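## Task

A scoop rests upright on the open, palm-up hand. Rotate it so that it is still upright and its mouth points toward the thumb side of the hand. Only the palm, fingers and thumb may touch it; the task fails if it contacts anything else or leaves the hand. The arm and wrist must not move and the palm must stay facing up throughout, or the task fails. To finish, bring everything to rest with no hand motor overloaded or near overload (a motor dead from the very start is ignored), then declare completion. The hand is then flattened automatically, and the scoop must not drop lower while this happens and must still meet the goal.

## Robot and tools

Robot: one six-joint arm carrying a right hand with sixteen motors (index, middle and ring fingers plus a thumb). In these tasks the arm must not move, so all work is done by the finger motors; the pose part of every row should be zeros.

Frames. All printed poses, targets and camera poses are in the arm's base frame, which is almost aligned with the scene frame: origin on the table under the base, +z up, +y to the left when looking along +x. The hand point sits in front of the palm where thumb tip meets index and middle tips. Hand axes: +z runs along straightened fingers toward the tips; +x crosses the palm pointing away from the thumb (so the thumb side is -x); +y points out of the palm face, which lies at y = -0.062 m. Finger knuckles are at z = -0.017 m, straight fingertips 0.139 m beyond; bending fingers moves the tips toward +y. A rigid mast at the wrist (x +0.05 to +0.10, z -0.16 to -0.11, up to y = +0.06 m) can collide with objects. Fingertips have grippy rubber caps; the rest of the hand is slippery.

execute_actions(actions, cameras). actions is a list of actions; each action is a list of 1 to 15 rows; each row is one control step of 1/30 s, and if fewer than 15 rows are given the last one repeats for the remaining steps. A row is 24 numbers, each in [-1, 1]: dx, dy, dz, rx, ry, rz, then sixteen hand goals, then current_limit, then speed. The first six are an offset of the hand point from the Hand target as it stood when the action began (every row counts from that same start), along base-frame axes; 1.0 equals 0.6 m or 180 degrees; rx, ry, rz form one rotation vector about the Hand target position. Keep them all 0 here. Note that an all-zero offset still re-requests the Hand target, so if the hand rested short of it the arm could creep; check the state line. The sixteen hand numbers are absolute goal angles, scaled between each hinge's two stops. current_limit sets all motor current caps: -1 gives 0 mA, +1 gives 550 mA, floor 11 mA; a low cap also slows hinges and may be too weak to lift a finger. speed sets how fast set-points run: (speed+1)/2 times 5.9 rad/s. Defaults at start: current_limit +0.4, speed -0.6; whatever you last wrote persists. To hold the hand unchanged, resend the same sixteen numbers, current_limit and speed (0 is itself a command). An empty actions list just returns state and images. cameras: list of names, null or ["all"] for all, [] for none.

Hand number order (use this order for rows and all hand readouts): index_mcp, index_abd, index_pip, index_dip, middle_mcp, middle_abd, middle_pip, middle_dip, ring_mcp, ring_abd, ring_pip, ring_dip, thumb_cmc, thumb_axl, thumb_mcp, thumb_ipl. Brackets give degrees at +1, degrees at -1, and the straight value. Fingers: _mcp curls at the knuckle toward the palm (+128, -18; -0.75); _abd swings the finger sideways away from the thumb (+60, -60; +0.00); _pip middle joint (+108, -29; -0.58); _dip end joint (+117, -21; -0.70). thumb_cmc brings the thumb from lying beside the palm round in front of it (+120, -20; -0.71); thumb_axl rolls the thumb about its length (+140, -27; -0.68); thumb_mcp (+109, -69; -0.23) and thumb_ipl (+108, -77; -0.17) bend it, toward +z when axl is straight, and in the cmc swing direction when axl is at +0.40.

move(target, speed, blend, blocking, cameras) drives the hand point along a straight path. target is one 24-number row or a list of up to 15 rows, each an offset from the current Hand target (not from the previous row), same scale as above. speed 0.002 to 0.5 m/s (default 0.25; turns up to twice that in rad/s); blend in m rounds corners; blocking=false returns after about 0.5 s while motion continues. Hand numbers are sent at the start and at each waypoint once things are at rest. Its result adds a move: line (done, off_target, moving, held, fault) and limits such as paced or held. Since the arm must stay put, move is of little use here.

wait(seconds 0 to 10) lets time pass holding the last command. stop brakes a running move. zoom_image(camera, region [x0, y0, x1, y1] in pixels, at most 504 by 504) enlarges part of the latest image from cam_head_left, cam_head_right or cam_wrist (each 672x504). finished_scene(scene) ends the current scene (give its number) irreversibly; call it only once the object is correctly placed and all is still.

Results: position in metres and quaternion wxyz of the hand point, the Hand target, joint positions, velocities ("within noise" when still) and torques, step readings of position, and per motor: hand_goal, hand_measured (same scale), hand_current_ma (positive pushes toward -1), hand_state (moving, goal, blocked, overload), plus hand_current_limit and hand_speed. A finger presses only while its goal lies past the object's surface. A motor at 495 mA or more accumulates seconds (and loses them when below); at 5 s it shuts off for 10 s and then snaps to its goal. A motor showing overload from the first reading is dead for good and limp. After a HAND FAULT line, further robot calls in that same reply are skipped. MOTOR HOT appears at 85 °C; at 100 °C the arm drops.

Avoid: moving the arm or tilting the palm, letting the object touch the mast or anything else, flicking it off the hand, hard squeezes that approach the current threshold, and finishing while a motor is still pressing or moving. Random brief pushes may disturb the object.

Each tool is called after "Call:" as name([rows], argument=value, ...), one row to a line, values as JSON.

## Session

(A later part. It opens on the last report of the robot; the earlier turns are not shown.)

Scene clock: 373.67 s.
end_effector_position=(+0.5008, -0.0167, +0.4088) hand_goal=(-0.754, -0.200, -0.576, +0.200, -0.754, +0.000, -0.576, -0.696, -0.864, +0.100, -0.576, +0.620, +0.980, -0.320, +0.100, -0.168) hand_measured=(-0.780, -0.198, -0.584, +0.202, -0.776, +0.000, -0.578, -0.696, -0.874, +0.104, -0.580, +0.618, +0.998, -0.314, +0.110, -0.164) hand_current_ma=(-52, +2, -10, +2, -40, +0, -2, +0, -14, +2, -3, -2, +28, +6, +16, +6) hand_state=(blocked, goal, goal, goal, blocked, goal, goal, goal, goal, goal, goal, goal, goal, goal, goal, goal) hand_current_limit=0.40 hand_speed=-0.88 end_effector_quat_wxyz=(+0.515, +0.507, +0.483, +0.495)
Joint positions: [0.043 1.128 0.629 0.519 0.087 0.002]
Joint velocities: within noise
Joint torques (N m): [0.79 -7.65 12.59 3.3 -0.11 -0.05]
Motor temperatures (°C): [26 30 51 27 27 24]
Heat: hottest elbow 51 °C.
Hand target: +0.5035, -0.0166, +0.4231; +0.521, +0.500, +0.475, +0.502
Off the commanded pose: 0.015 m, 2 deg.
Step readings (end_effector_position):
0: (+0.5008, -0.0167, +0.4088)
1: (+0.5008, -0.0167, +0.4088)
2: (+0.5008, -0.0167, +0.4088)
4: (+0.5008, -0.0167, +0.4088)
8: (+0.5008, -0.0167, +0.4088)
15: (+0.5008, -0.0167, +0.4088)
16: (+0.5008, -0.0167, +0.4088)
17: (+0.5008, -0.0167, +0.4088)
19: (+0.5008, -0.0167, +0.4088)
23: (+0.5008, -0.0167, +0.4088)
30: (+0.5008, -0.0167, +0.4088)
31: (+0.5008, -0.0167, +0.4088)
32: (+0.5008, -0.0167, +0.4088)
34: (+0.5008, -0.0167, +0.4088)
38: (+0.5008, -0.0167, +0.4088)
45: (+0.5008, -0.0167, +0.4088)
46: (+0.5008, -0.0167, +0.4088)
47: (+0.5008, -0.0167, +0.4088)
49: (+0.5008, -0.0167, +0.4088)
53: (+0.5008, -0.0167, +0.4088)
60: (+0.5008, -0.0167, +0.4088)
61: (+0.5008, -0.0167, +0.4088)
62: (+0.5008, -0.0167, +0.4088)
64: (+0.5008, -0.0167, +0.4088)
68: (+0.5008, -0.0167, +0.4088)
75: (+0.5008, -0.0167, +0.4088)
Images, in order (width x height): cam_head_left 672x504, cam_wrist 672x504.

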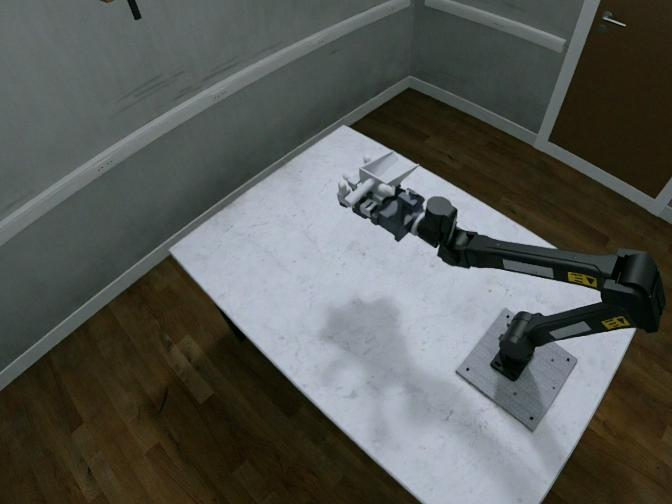

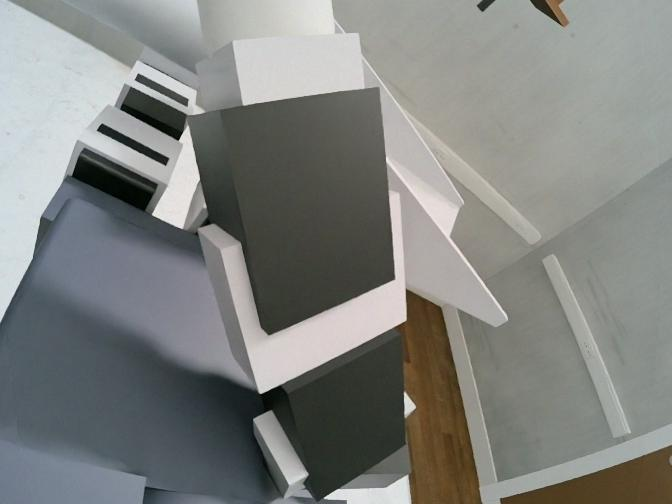

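Call:
execute_actions(actions=[])

Scene clock: 376.00 s.
end_effector_position=(+0.5008, -0.0167, +0.4088) hand_goal=(-0.754, -0.200, -0.576, +0.200, -0.754, +0.000, -0.576, -0.696, -0.864, +0.100, -0.576, +0.620, +0.980, -0.320, +0.100, -0.168) hand_measured=(-0.780, -0.198, -0.584, +0.202, -0.776, +0.000, -0.578, -0.696, -0.874, +0.104, -0.580, +0.618, +0.998, -0.314, +0.110, -0.164) hand_current_ma=(-52, +2, -10, +2, -40, +0, -2, +0, -14, +2, -3, -2, +28, +6, +16, +6) hand_state=(blocked, goal, goal, goal, blocked, goal, goal, goal, goal, goal, goal, goal, goal, goal, goal, goal) hand_current_limit=0.40 hand_speed=-0.88 end_effector_quat_wxyz=(+0.515, +0.507, +0.483, +0.495)
Joint positions: [0.043 1.128 0.629 0.519 0.087 0.002]
Joint velocities: within noise
Joint torques (N m): [0.67 -7.65 12.57 3.3 -0.11 -0.06]
Motor temperatures (°C): [26 30 51 27 27 24]
Heat: hottest elbow 51 °C.
Hand target: +0.5035, -0.0166, +0.4231; +0.521, +0.500, +0.475, +0.502
Off the commanded pose: 0.015 m, 2 deg.

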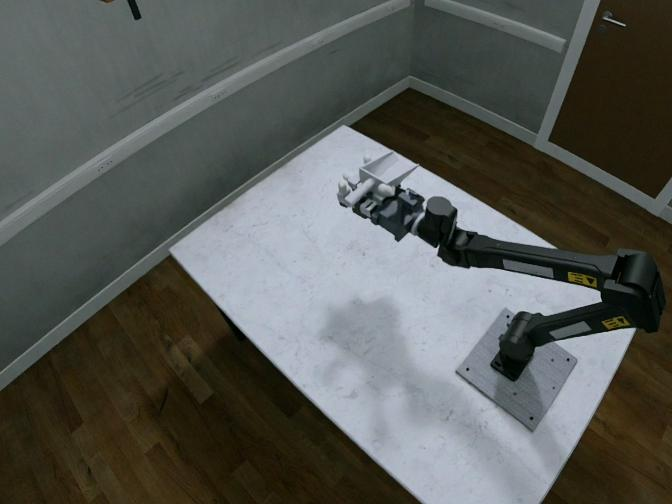

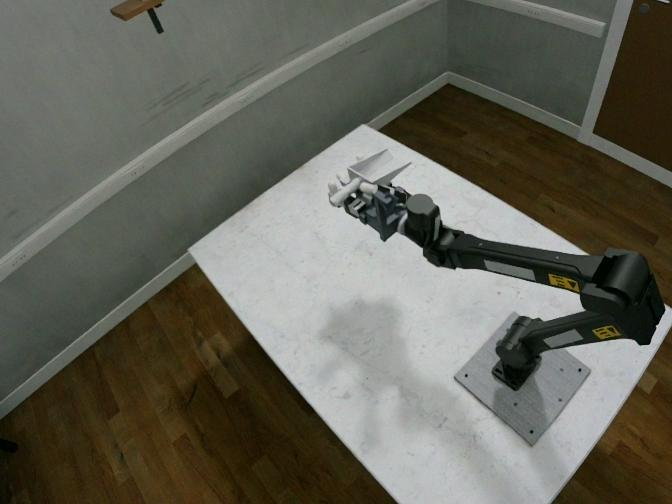

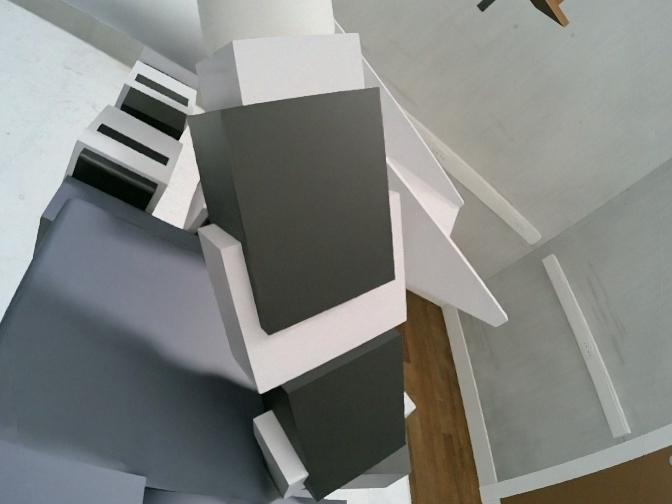

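Call:
execute_actions([
  [[0,0,0,0,0,0,-0.754,-0.2,-0.576,0.2,-0.754,0,-0.576,-0.696,-0.863,0.1,-0.576,0.62,0.98,-0.32,-0.22,-0.168,0.4,-0.88]],
  [[0,0,0,0,0,0,-0.754,-0.2,-0.576,0.2,-0.754,0,-0.576,-0.696,-0.863,0.1,-0.576,0.62,0.6,-0.32,-0.22,-0.168,0.4,-0.88]],
  [[0,0,0,0,0,0,-0.754,-0.2,-0.576,0.2,-0.754,0,-0.576,-0.696,-0.863,0.1,-0.576,0.62,0.6,-0.32,-0.22,-0.168,0.4,-0.88]],
])

Call:
zoom_image(camera="cam_head_left", region=[320, 130, 450, 250])

Scene clock: 378.67 s.
end_effector_position=(+0.5008, -0.0167, +0.4088) hand_goal=(-0.754, -0.200, -0.576, +0.200, -0.754, +0.000, -0.576, -0.696, -0.864, +0.100, -0.576, +0.620, +0.600, -0.320, -0.220, -0.168) hand_measured=(-0.780, -0.198, -0.584, +0.202, -0.776, +0.000, -0.578, -0.696, -0.874, +0.104, -0.580, +0.618, +0.604, -0.318, -0.218, -0.166) hand_current_ma=(-52, +2, -10, +2, -40, +0, -2, +0, -14, +2, -3, -2, +3, +2, +2, +2) hand_state=(blocked, goal, goal, goal, blocked, goal, goal, goal, goal, goal, goal, goal, goal, goal, goal, goal) hand_current_limit=0.40 hand_speed=-0.88 end_effector_quat_wxyz=(+0.515, +0.507, +0.483, +0.495)
Joint positions: [0.043 1.128 0.629 0.519 0.087 0.002]
Joint velocities: within noise
Joint torques (N m): [0.91 -7.65 12.56 3.29 -0.11 -0.1]
Motor temperatures (°C): [26 30 51 27 27 24]
Heat: hottest elbow 51 °C.
Hand target: +0.5035, -0.0166, +0.4231; +0.521, +0.500, +0.475, +0.502
Off the commanded pose: 0.015 m, 2 deg.
Step readings (end_effector_position):
0: (+0.5008, -0.0167, +0.4088)
1: (+0.5008, -0.0167, +0.4088)
2: (+0.5008, -0.0167, +0.4088)
4: (+0.5008, -0.0167, +0.4088)
8: (+0.5008, -0.0167, +0.4088)
15: (+0.5008, -0.0167, +0.4088)
16: (+0.5008, -0.0167, +0.4088)
17: (+0.5008, -0.0167, +0.4088)
19: (+0.5008, -0.0167, +0.4088)
23: (+0.5008, -0.0167, +0.4088)
30: (+0.5008, -0.0167, +0.4088)
31: (+0.5008, -0.0167, +0.4088)
32: (+0.5008, -0.0167, +0.4088)
34: (+0.5008, -0.0167, +0.4088)
38: (+0.5008, -0.0167, +0.4088)
45: (+0.5008, -0.0167, +0.4088)

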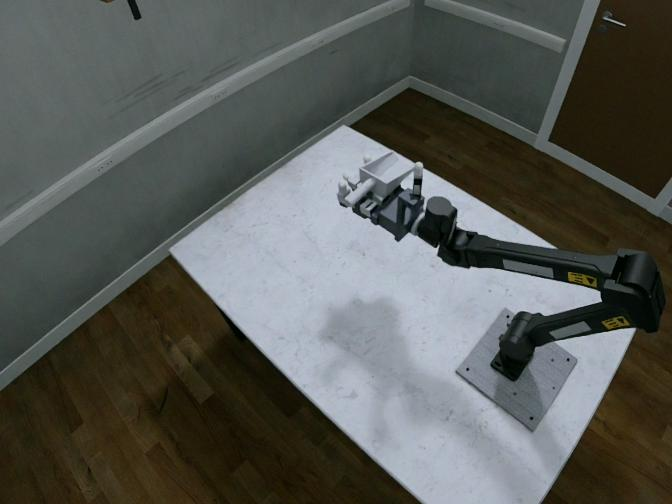

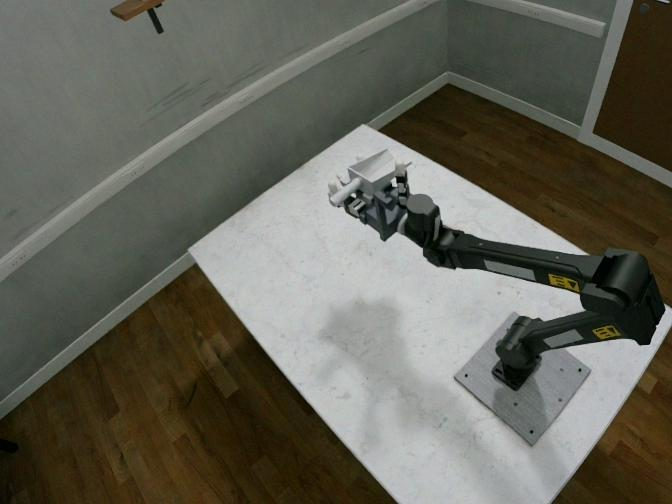

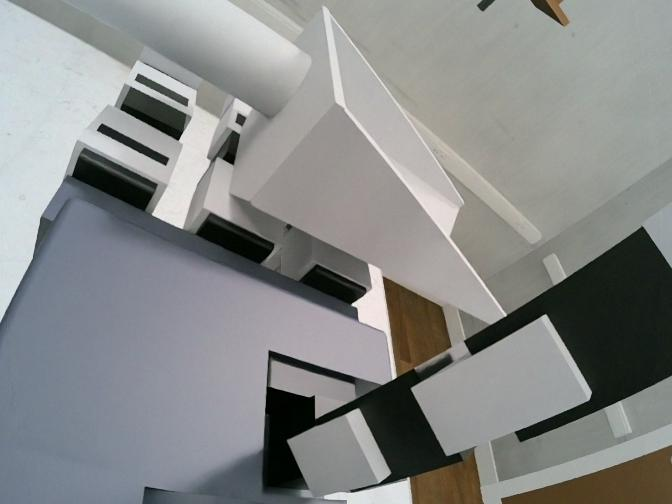

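Scaled by 3.877.

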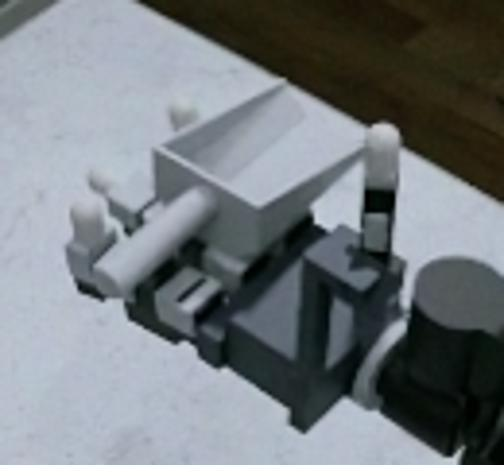

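Call:
execute_actions([
  [[0,0,0,0,0,0,-0.754,-0.2,-0.576,0.2,-0.754,0,-0.576,-0.696,-0.863,0.1,-0.576,0.62,0.1,-0.5,-0.22,-0.168,0.4,-0.88]],
  [[0,0,0,0,0,0,-0.754,-0.2,-0.576,0.2,-0.754,0,-0.576,-0.696,-0.863,0.1,-0.576,0.62,-0.4,-0.68,-0.22,-0.168,0.4,-0.88]],
  [[0,0,0,0,0,0,-0.754,-0.2,-0.576,0.0,-0.754,0,-0.576,-0.696,-0.863,0.1,-0.576,0.62,-0.71,-0.68,-0.22,-0.168,0.4,-0.88]],
  [[0,0,0,0,0,0,-0.754,-0.2,-0.576,-0.2,-0.754,0,-0.576,-0.696,-0.863,0.1,-0.576,0.62,-0.71,-0.68,-0.22,-0.168,0.4,-0.88]],
])

Call:
zoom_image(camera="cam_head_left", region=[320, 130, 450, 250])

Scene clock: 384.33 s.
end_effector_position=(+0.5008, -0.0167, +0.4088) hand_goal=(-0.754, -0.200, -0.576, -0.200, -0.754, +0.000, -0.576, -0.696, -0.864, +0.100, -0.576, +0.620, -0.710, -0.680, -0.220, -0.168) hand_measured=(-0.780, -0.198, -0.584, -0.198, -0.776, +0.000, -0.578, -0.696, -0.874, +0.104, -0.580, +0.618, -0.720, -0.678, -0.218, -0.166) hand_current_ma=(-52, +2, -10, +2, -40, +0, -2, +0, -14, +2, -3, -2, -14, +2, +2, +2) hand_state=(blocked, goal, goal, goal, blocked, goal, goal, goal, goal, goal, goal, goal, goal, goal, goal, goal) hand_current_limit=0.40 hand_speed=-0.88 end_effector_quat_wxyz=(+0.515, +0.507, +0.483, +0.495)
Joint positions: [0.043 1.128 0.629 0.519 0.087 0.002]
Joint velocities: within noise
Joint torques (N m): [0.79 -7.65 12.57 3.28 -0.11 -0.18]
Motor temperatures (°C): [26 30 51 27 27 24]
Heat: hottest elbow 51 °C.
Hand target: +0.5035, -0.0166, +0.4231; +0.521, +0.500, +0.475, +0.502
Off the commanded pose: 0.015 m, 2 deg.
Step readings (end_effector_position):
0: (+0.5008, -0.0167, +0.4088)
1: (+0.5008, -0.0167, +0.4088)
2: (+0.5008, -0.0167, +0.4088)
4: (+0.5008, -0.0167, +0.4088)
8: (+0.5008, -0.0167, +0.4088)
15: (+0.5008, -0.0167, +0.4088)
16: (+0.5008, -0.0167, +0.4088)
17: (+0.5008, -0.0167, +0.4088)
19: (+0.5008, -0.0167, +0.4088)
23: (+0.5008, -0.0167, +0.4088)
30: (+0.5008, -0.0167, +0.4088)
31: (+0.5008, -0.0167, +0.4088)
32: (+0.5008, -0.0167, +0.4088)
34: (+0.5008, -0.0167, +0.4088)
38: (+0.5008, -0.0167, +0.4088)
45: (+0.5008, -0.0167, +0.4088)
46: (+0.5008, -0.0167, +0.4088)
47: (+0.5008, -0.0167, +0.4088)
49: (+0.5008, -0.0167, +0.4088)
53: (+0.5008, -0.0167, +0.4088)
60: (+0.5008, -0.0167, +0.4088)

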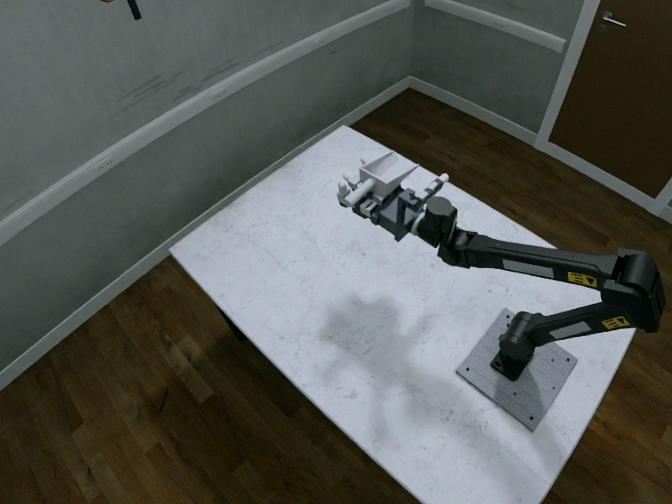

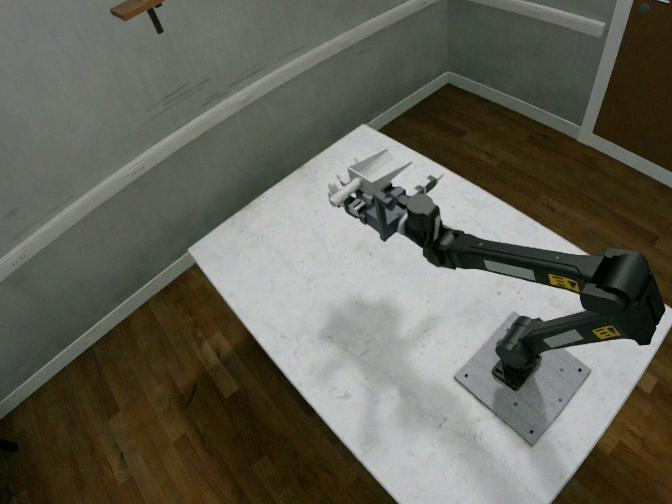

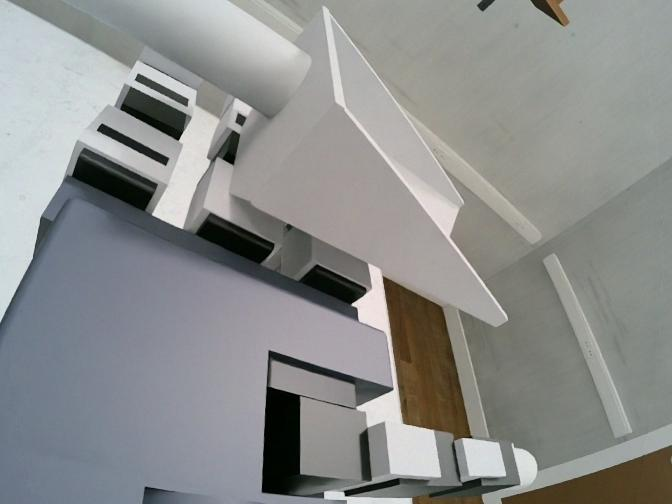

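Scaled by 3.877.

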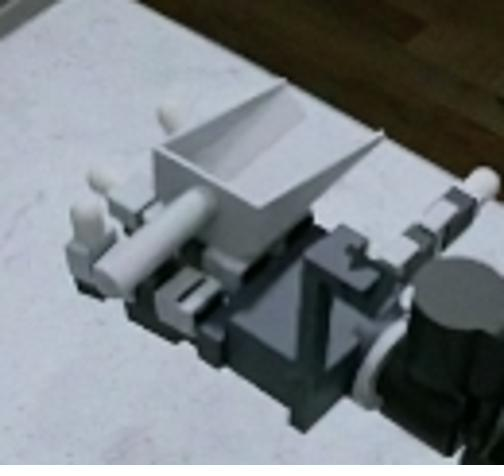

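Call:
execute_actions([
  [[0,0,0,0,0,0,-0.754,-0.2,-0.576,-0.45,-0.754,0,-0.576,-0.696,-0.863,0.1,-0.576,0.3,-0.71,-0.68,-0.22,-0.168,0.4,-0.9]],
  [[0,0,0,0,0,0,-0.754,-0.2,-0.576,-0.696,-0.754,0,-0.576,-0.696,-0.863,0.1,-0.576,0.0,-0.71,-0.68,-0.22,-0.168,0.4,-0.9]],
  [[0,0,0,0,0,0,-0.754,-0.2,-0.576,-0.696,-0.754,0,-0.576,-0.696,-0.863,0.1,-0.576,-0.35,-0.71,-0.68,-0.22,-0.168,0.4,-0.9]],
  [[0,0,0,0,0,0,-0.754,-0.2,-0.576,-0.696,-0.754,0,-0.576,-0.696,-0.863,0.1,-0.576,-0.696,-0.71,-0.68,-0.22,-0.168,0.4,-0.9]],
  [[0,0,0,0,0,0,-0.754,-0.2,-0.576,-0.696,-0.754,0,-0.576,-0.696,-0.863,0,-0.576,-0.696,-0.71,-0.68,-0.22,-0.168,0.4,-0.9]],
])

Call:
zoom_image(camera="cam_head_left", region=[320, 130, 450, 250])

Scene clock: 390.67 s.
end_effector_position=(+0.5008, -0.0167, +0.4088) hand_goal=(-0.754, -0.200, -0.576, -0.696, -0.754, +0.000, -0.576, -0.696, -0.864, +0.000, -0.576, -0.696, -0.710, -0.680, -0.220, -0.168) hand_measured=(-0.780, -0.198, -0.584, -0.694, -0.776, +0.000, -0.578, -0.696, -0.874, +0.004, -0.580, -0.694, -0.720, -0.678, -0.218, -0.166) hand_current_ma=(-52, +2, -10, +2, -40, +0, -2, +0, -14, +2, -3, +1, -14, +2, +2, +2) hand_state=(blocked, goal, goal, goal, blocked, goal, goal, goal, goal, goal, goal, moving, goal, goal, goal, goal) hand_current_limit=0.40 hand_speed=-0.90 end_effector_quat_wxyz=(+0.515, +0.507, +0.483, +0.495)
Joint positions: [0.043 1.128 0.629 0.519 0.087 0.002]
Joint velocities: within noise
Joint torques (N m): [0.85 -7.71 12.55 3.28 -0.11 -0.18]
Motor temperatures (°C): [26 30 51 27 27 24]
Heat: hottest elbow 51 °C.
Hand target: +0.5035, -0.0166, +0.4231; +0.521, +0.500, +0.475, +0.502
Off the commanded pose: 0.015 m, 2 deg.
not at rest: the robot was still moving 3 seconds after this call's last action.
Step readings (end_effector_position):
0: (+0.5008, -0.0167, +0.4088)
1: (+0.5008, -0.0167, +0.4088)
2: (+0.5008, -0.0167, +0.4088)
4: (+0.5008, -0.0167, +0.4088)
8: (+0.5008, -0.0167, +0.4088)
15: (+0.5008, -0.0167, +0.4088)
16: (+0.5008, -0.0167, +0.4088)
17: (+0.5008, -0.0167, +0.4088)
19: (+0.5008, -0.0167, +0.4088)
23: (+0.5008, -0.0167, +0.4088)
30: (+0.5008, -0.0167, +0.4088)
31: (+0.5008, -0.0167, +0.4088)
32: (+0.5008, -0.0167, +0.4088)
34: (+0.5008, -0.0167, +0.4088)
38: (+0.5008, -0.0167, +0.4088)
45: (+0.5008, -0.0167, +0.4088)
46: (+0.5008, -0.0167, +0.4088)
47: (+0.5008, -0.0167, +0.4088)
49: (+0.5008, -0.0167, +0.4088)
53: (+0.5008, -0.0167, +0.4088)
60: (+0.5008, -0.0167, +0.4088)
61: (+0.5008, -0.0167, +0.4088)
62: (+0.5008, -0.0167, +0.4088)
64: (+0.5008, -0.0167, +0.4088)
68: (+0.5008, -0.0167, +0.4088)
75: (+0.5008, -0.0167, +0.4088)

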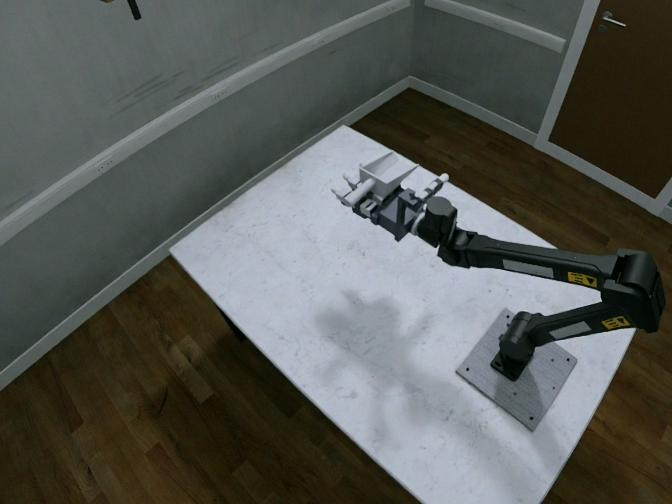

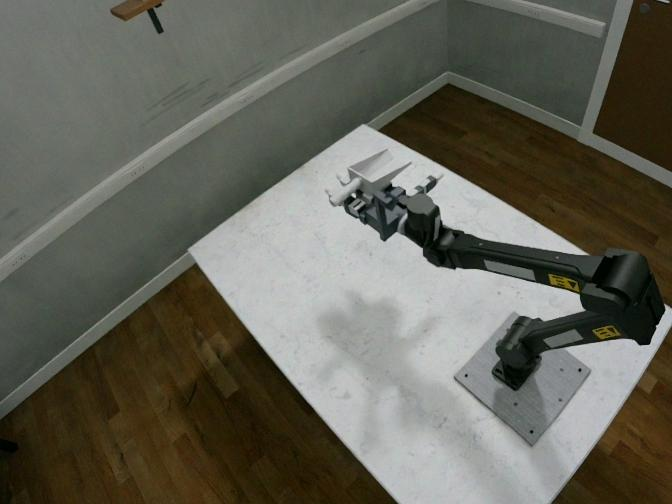

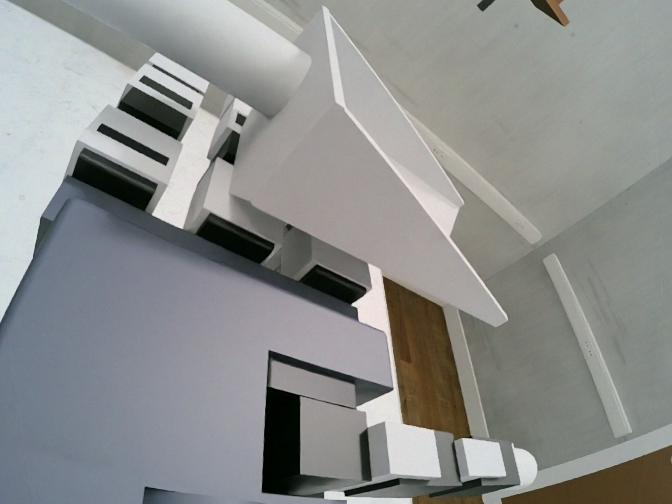

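Scaled by 3.877.

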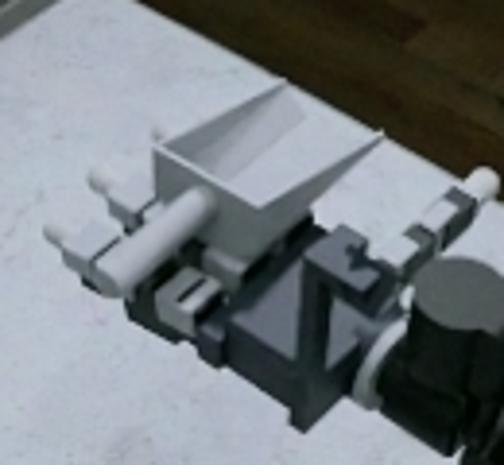

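Call:
execute_actions([
  [[0,0,0,0,0,0,-0.754,-0.15,-0.576,-0.696,-0.754,0,-0.576,-0.696,-0.82,0,-0.576,-0.696,-0.71,-0.68,-0.22,-0.168,0.4,-0.96]],
  [[0,0,0,0,0,0,-0.754,-0.1,-0.576,-0.696,-0.754,0,-0.576,-0.696,-0.78,0,-0.576,-0.696,-0.71,-0.68,-0.22,-0.168,0.4,-0.96]],
])

Call:
zoom_image(camera="cam_head_left", region=[320, 130, 450, 250])

Scene clock: 392.67 s.
end_effector_position=(+0.5008, -0.0167, +0.4088) hand_goal=(-0.754, -0.100, -0.576, -0.696, -0.754, +0.000, -0.576, -0.696, -0.780, +0.000, -0.576, -0.696, -0.710, -0.680, -0.220, -0.168) hand_measured=(-0.780, -0.102, -0.584, -0.694, -0.776, +0.000, -0.578, -0.696, -0.804, +0.004, -0.580, -0.694, -0.720, -0.678, -0.218, -0.166) hand_current_ma=(-52, -2, -10, +2, -40, +0, -2, +0, -49, +2, -3, +1, -14, +2, +2, +2) hand_state=(blocked, goal, goal, goal, blocked, goal, goal, goal, blocked, goal, goal, goal, goal, goal, goal, goal) hand_current_limit=0.40 hand_speed=-0.96 end_effector_quat_wxyz=(+0.515, +0.507, +0.483, +0.495)
Joint positions: [0.043 1.128 0.629 0.519 0.087 0.002]
Joint velocities: within noise
Joint torques (N m): [0.85 -7.65 12.55 3.28 -0.11 -0.17]
Motor temperatures (°C): [26 30 51 27 27 24]
Heat: hottest elbow 51 °C.
Hand target: +0.5035, -0.0166, +0.4231; +0.521, +0.500, +0.475, +0.502
Off the commanded pose: 0.015 m, 2 deg.
Step readings (end_effector_position):
0: (+0.5008, -0.0167, +0.4088)
1: (+0.5008, -0.0167, +0.4088)
2: (+0.5008, -0.0167, +0.4088)
4: (+0.5008, -0.0167, +0.4088)
8: (+0.5008, -0.0167, +0.4088)
15: (+0.5008, -0.0167, +0.4088)
16: (+0.5008, -0.0167, +0.4088)
17: (+0.5008, -0.0167, +0.4088)
19: (+0.5008, -0.0167, +0.4088)
23: (+0.5008, -0.0167, +0.4088)
30: (+0.5008, -0.0167, +0.4088)

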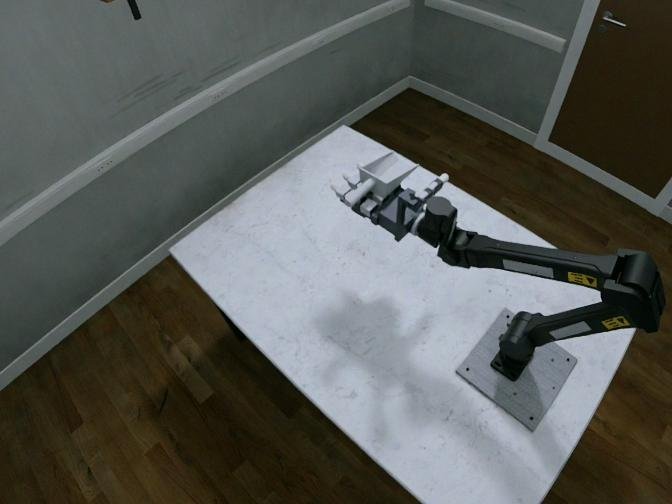

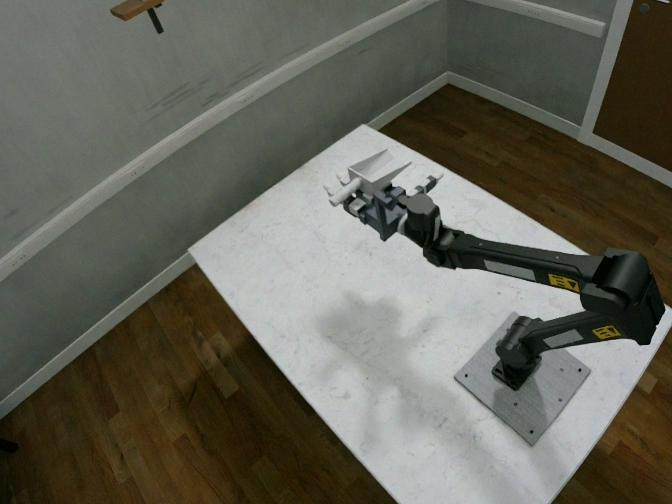

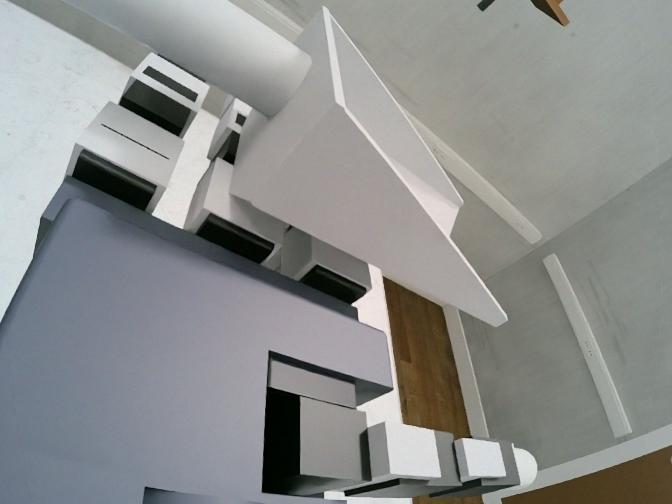

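Scaled by 3.877.

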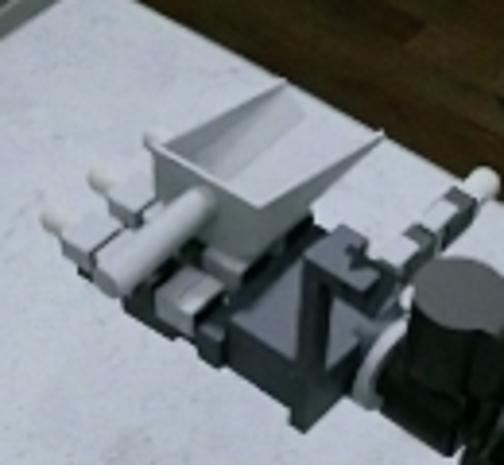

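Call:
execute_actions([
  [[0,0,0,0,0,0,-0.754,-0.05,-0.576,-0.696,-0.754,0,-0.576,-0.696,-0.754,0,-0.576,-0.696,-0.71,-0.68,-0.22,-0.168,0.4,-0.96]],
  [[0,0,0,0,0,0,-0.754,0,-0.576,-0.696,-0.754,0,-0.576,-0.696,-0.754,0,-0.576,-0.696,-0.71,-0.68,-0.22,-0.168,0.4,-0.96]],
])

Call:
zoom_image(camera="cam_head_left", region=[320, 130, 450, 250])

Call:
zoom_image(camera="cam_head_right", region=[310, 130, 450, 250])

Scene clock: 394.37 s.
end_effector_position=(+0.5008, -0.0167, +0.4088) hand_goal=(-0.754, +0.000, -0.576, -0.696, -0.754, +0.000, -0.576, -0.696, -0.754, +0.000, -0.576, -0.696, -0.710, -0.680, -0.220, -0.168) hand_measured=(-0.780, -0.002, -0.584, -0.694, -0.776, +0.000, -0.578, -0.696, -0.778, +0.004, -0.580, -0.694, -0.720, -0.678, -0.218, -0.166) hand_current_ma=(-52, -2, -10, +2, -40, +0, -2, +0, -49, +2, -3, +1, -14, +2, +2, +2) hand_state=(blocked, goal, goal, goal, blocked, goal, goal, goal, blocked, goal, goal, goal, goal, goal, goal, goal) hand_current_limit=0.40 hand_speed=-0.96 end_effector_quat_wxyz=(+0.515, +0.507, +0.483, +0.495)
Joint positions: [0.043 1.128 0.629 0.519 0.087 0.002]
Joint velocities: within noise
Joint torques (N m): [0.79 -7.71 12.56 3.29 -0.11 -0.18]
Motor temperatures (°C): [26 30 51 27 27 24]
Heat: hottest elbow 51 °C.
Hand target: +0.5035, -0.0166, +0.4231; +0.521, +0.500, +0.475, +0.502
Off the commanded pose: 0.015 m, 2 deg.
Step readings (end_effector_position):
0: (+0.5008, -0.0167, +0.4088)
1: (+0.5008, -0.0167, +0.4088)
2: (+0.5008, -0.0167, +0.4088)
4: (+0.5008, -0.0167, +0.4088)
8: (+0.5008, -0.0167, +0.4088)
15: (+0.5008, -0.0167, +0.4088)
16: (+0.5008, -0.0167, +0.4088)
17: (+0.5008, -0.0167, +0.4088)
19: (+0.5008, -0.0167, +0.4088)
23: (+0.5008, -0.0167, +0.4088)
30: (+0.5008, -0.0167, +0.4088)

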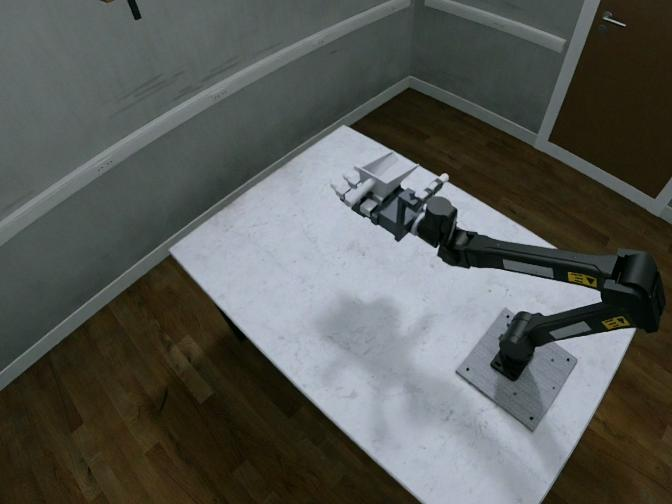

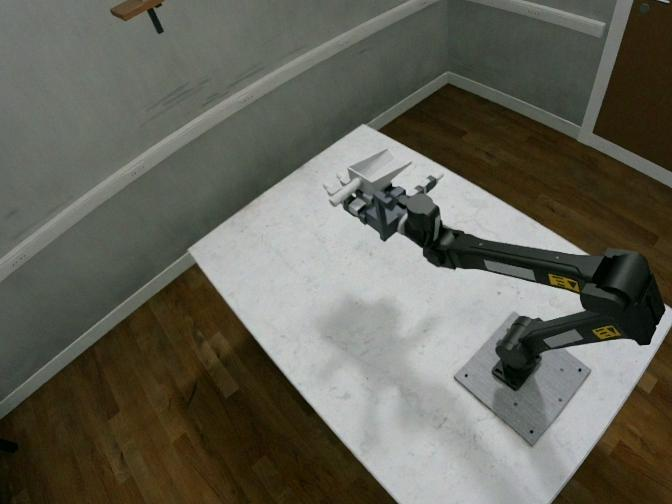

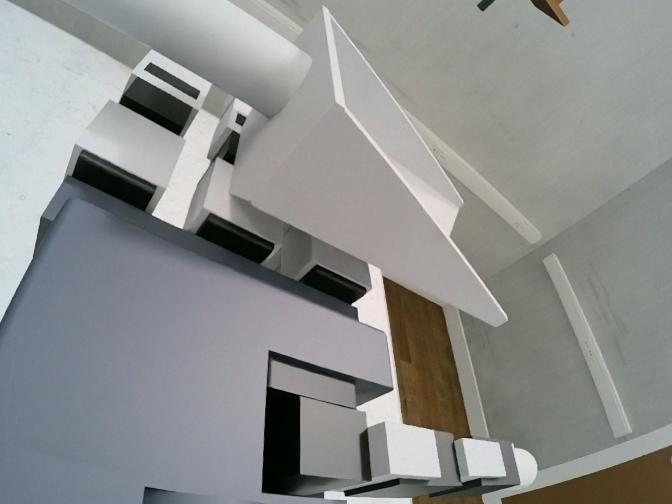

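Scaled by 3.877.

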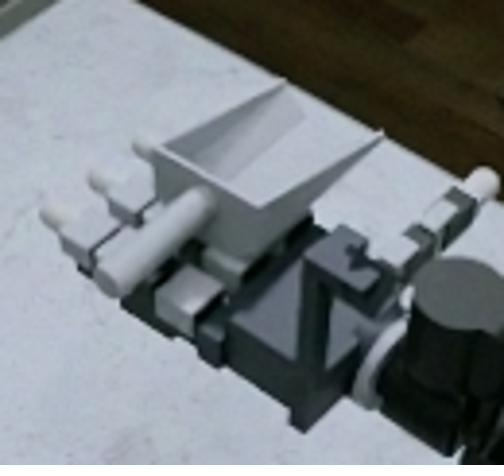

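Scaled by 3.600.

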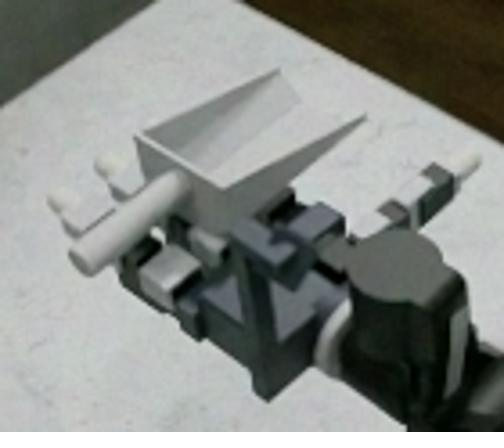

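Call:
wait(seconds=1.0, cameras=["cam_head_left"])

Call:
finished_scene(scene=1)

Scene clock: 397.53 s.
end_effector_position=(+0.5008, -0.0167, +0.4088) hand_goal=(-0.754, +0.000, -0.576, -0.696, -0.754, +0.000, -0.576, -0.696, -0.754, +0.000, -0.576, -0.696, -0.710, -0.680, -0.220, -0.168) hand_measured=(-0.780, -0.002, -0.584, -0.694, -0.776, +0.000, -0.578, -0.696, -0.778, +0.004, -0.580, -0.694, -0.720, -0.678, -0.218, -0.166) hand_current_ma=(-52, -2, -10, +2, -40, +0, -2, +0, -49, +2, -3, +1, -14, +2, +2, +2) hand_state=(blocked, goal, goal, goal, blocked, goal, goal, goal, blocked, goal, goal, goal, goal, goal, goal, goal) hand_current_limit=0.40 hand_speed=-0.96 end_effector_quat_wxyz=(+0.515, +0.507, +0.483, +0.495)
Joint positions: [0.043 1.128 0.629 0.519 0.087 0.002]
Joint velocities: within noise
Joint torques (N m): [0.73 -7.65 12.56 3.29 -0.11 -0.17]
Motor temperatures (°C): [26 30 51 27 27 24]
Heat: hottest elbow 51 °C.
Hand target: +0.5035, -0.0166, +0.4231; +0.521, +0.500, +0.475, +0.502
Off the commanded pose: 0.015 m, 2 deg.
wait: 1.00 s; at rest from the start
Images, in order (width x height): cam_head_left 672x504.

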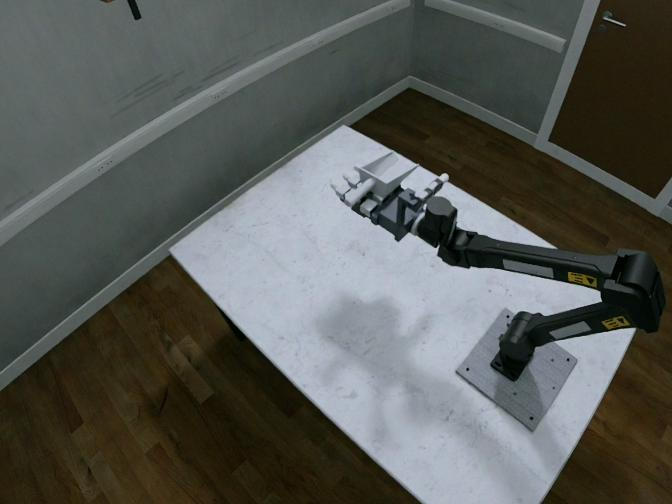

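The scene is finished: the task was done.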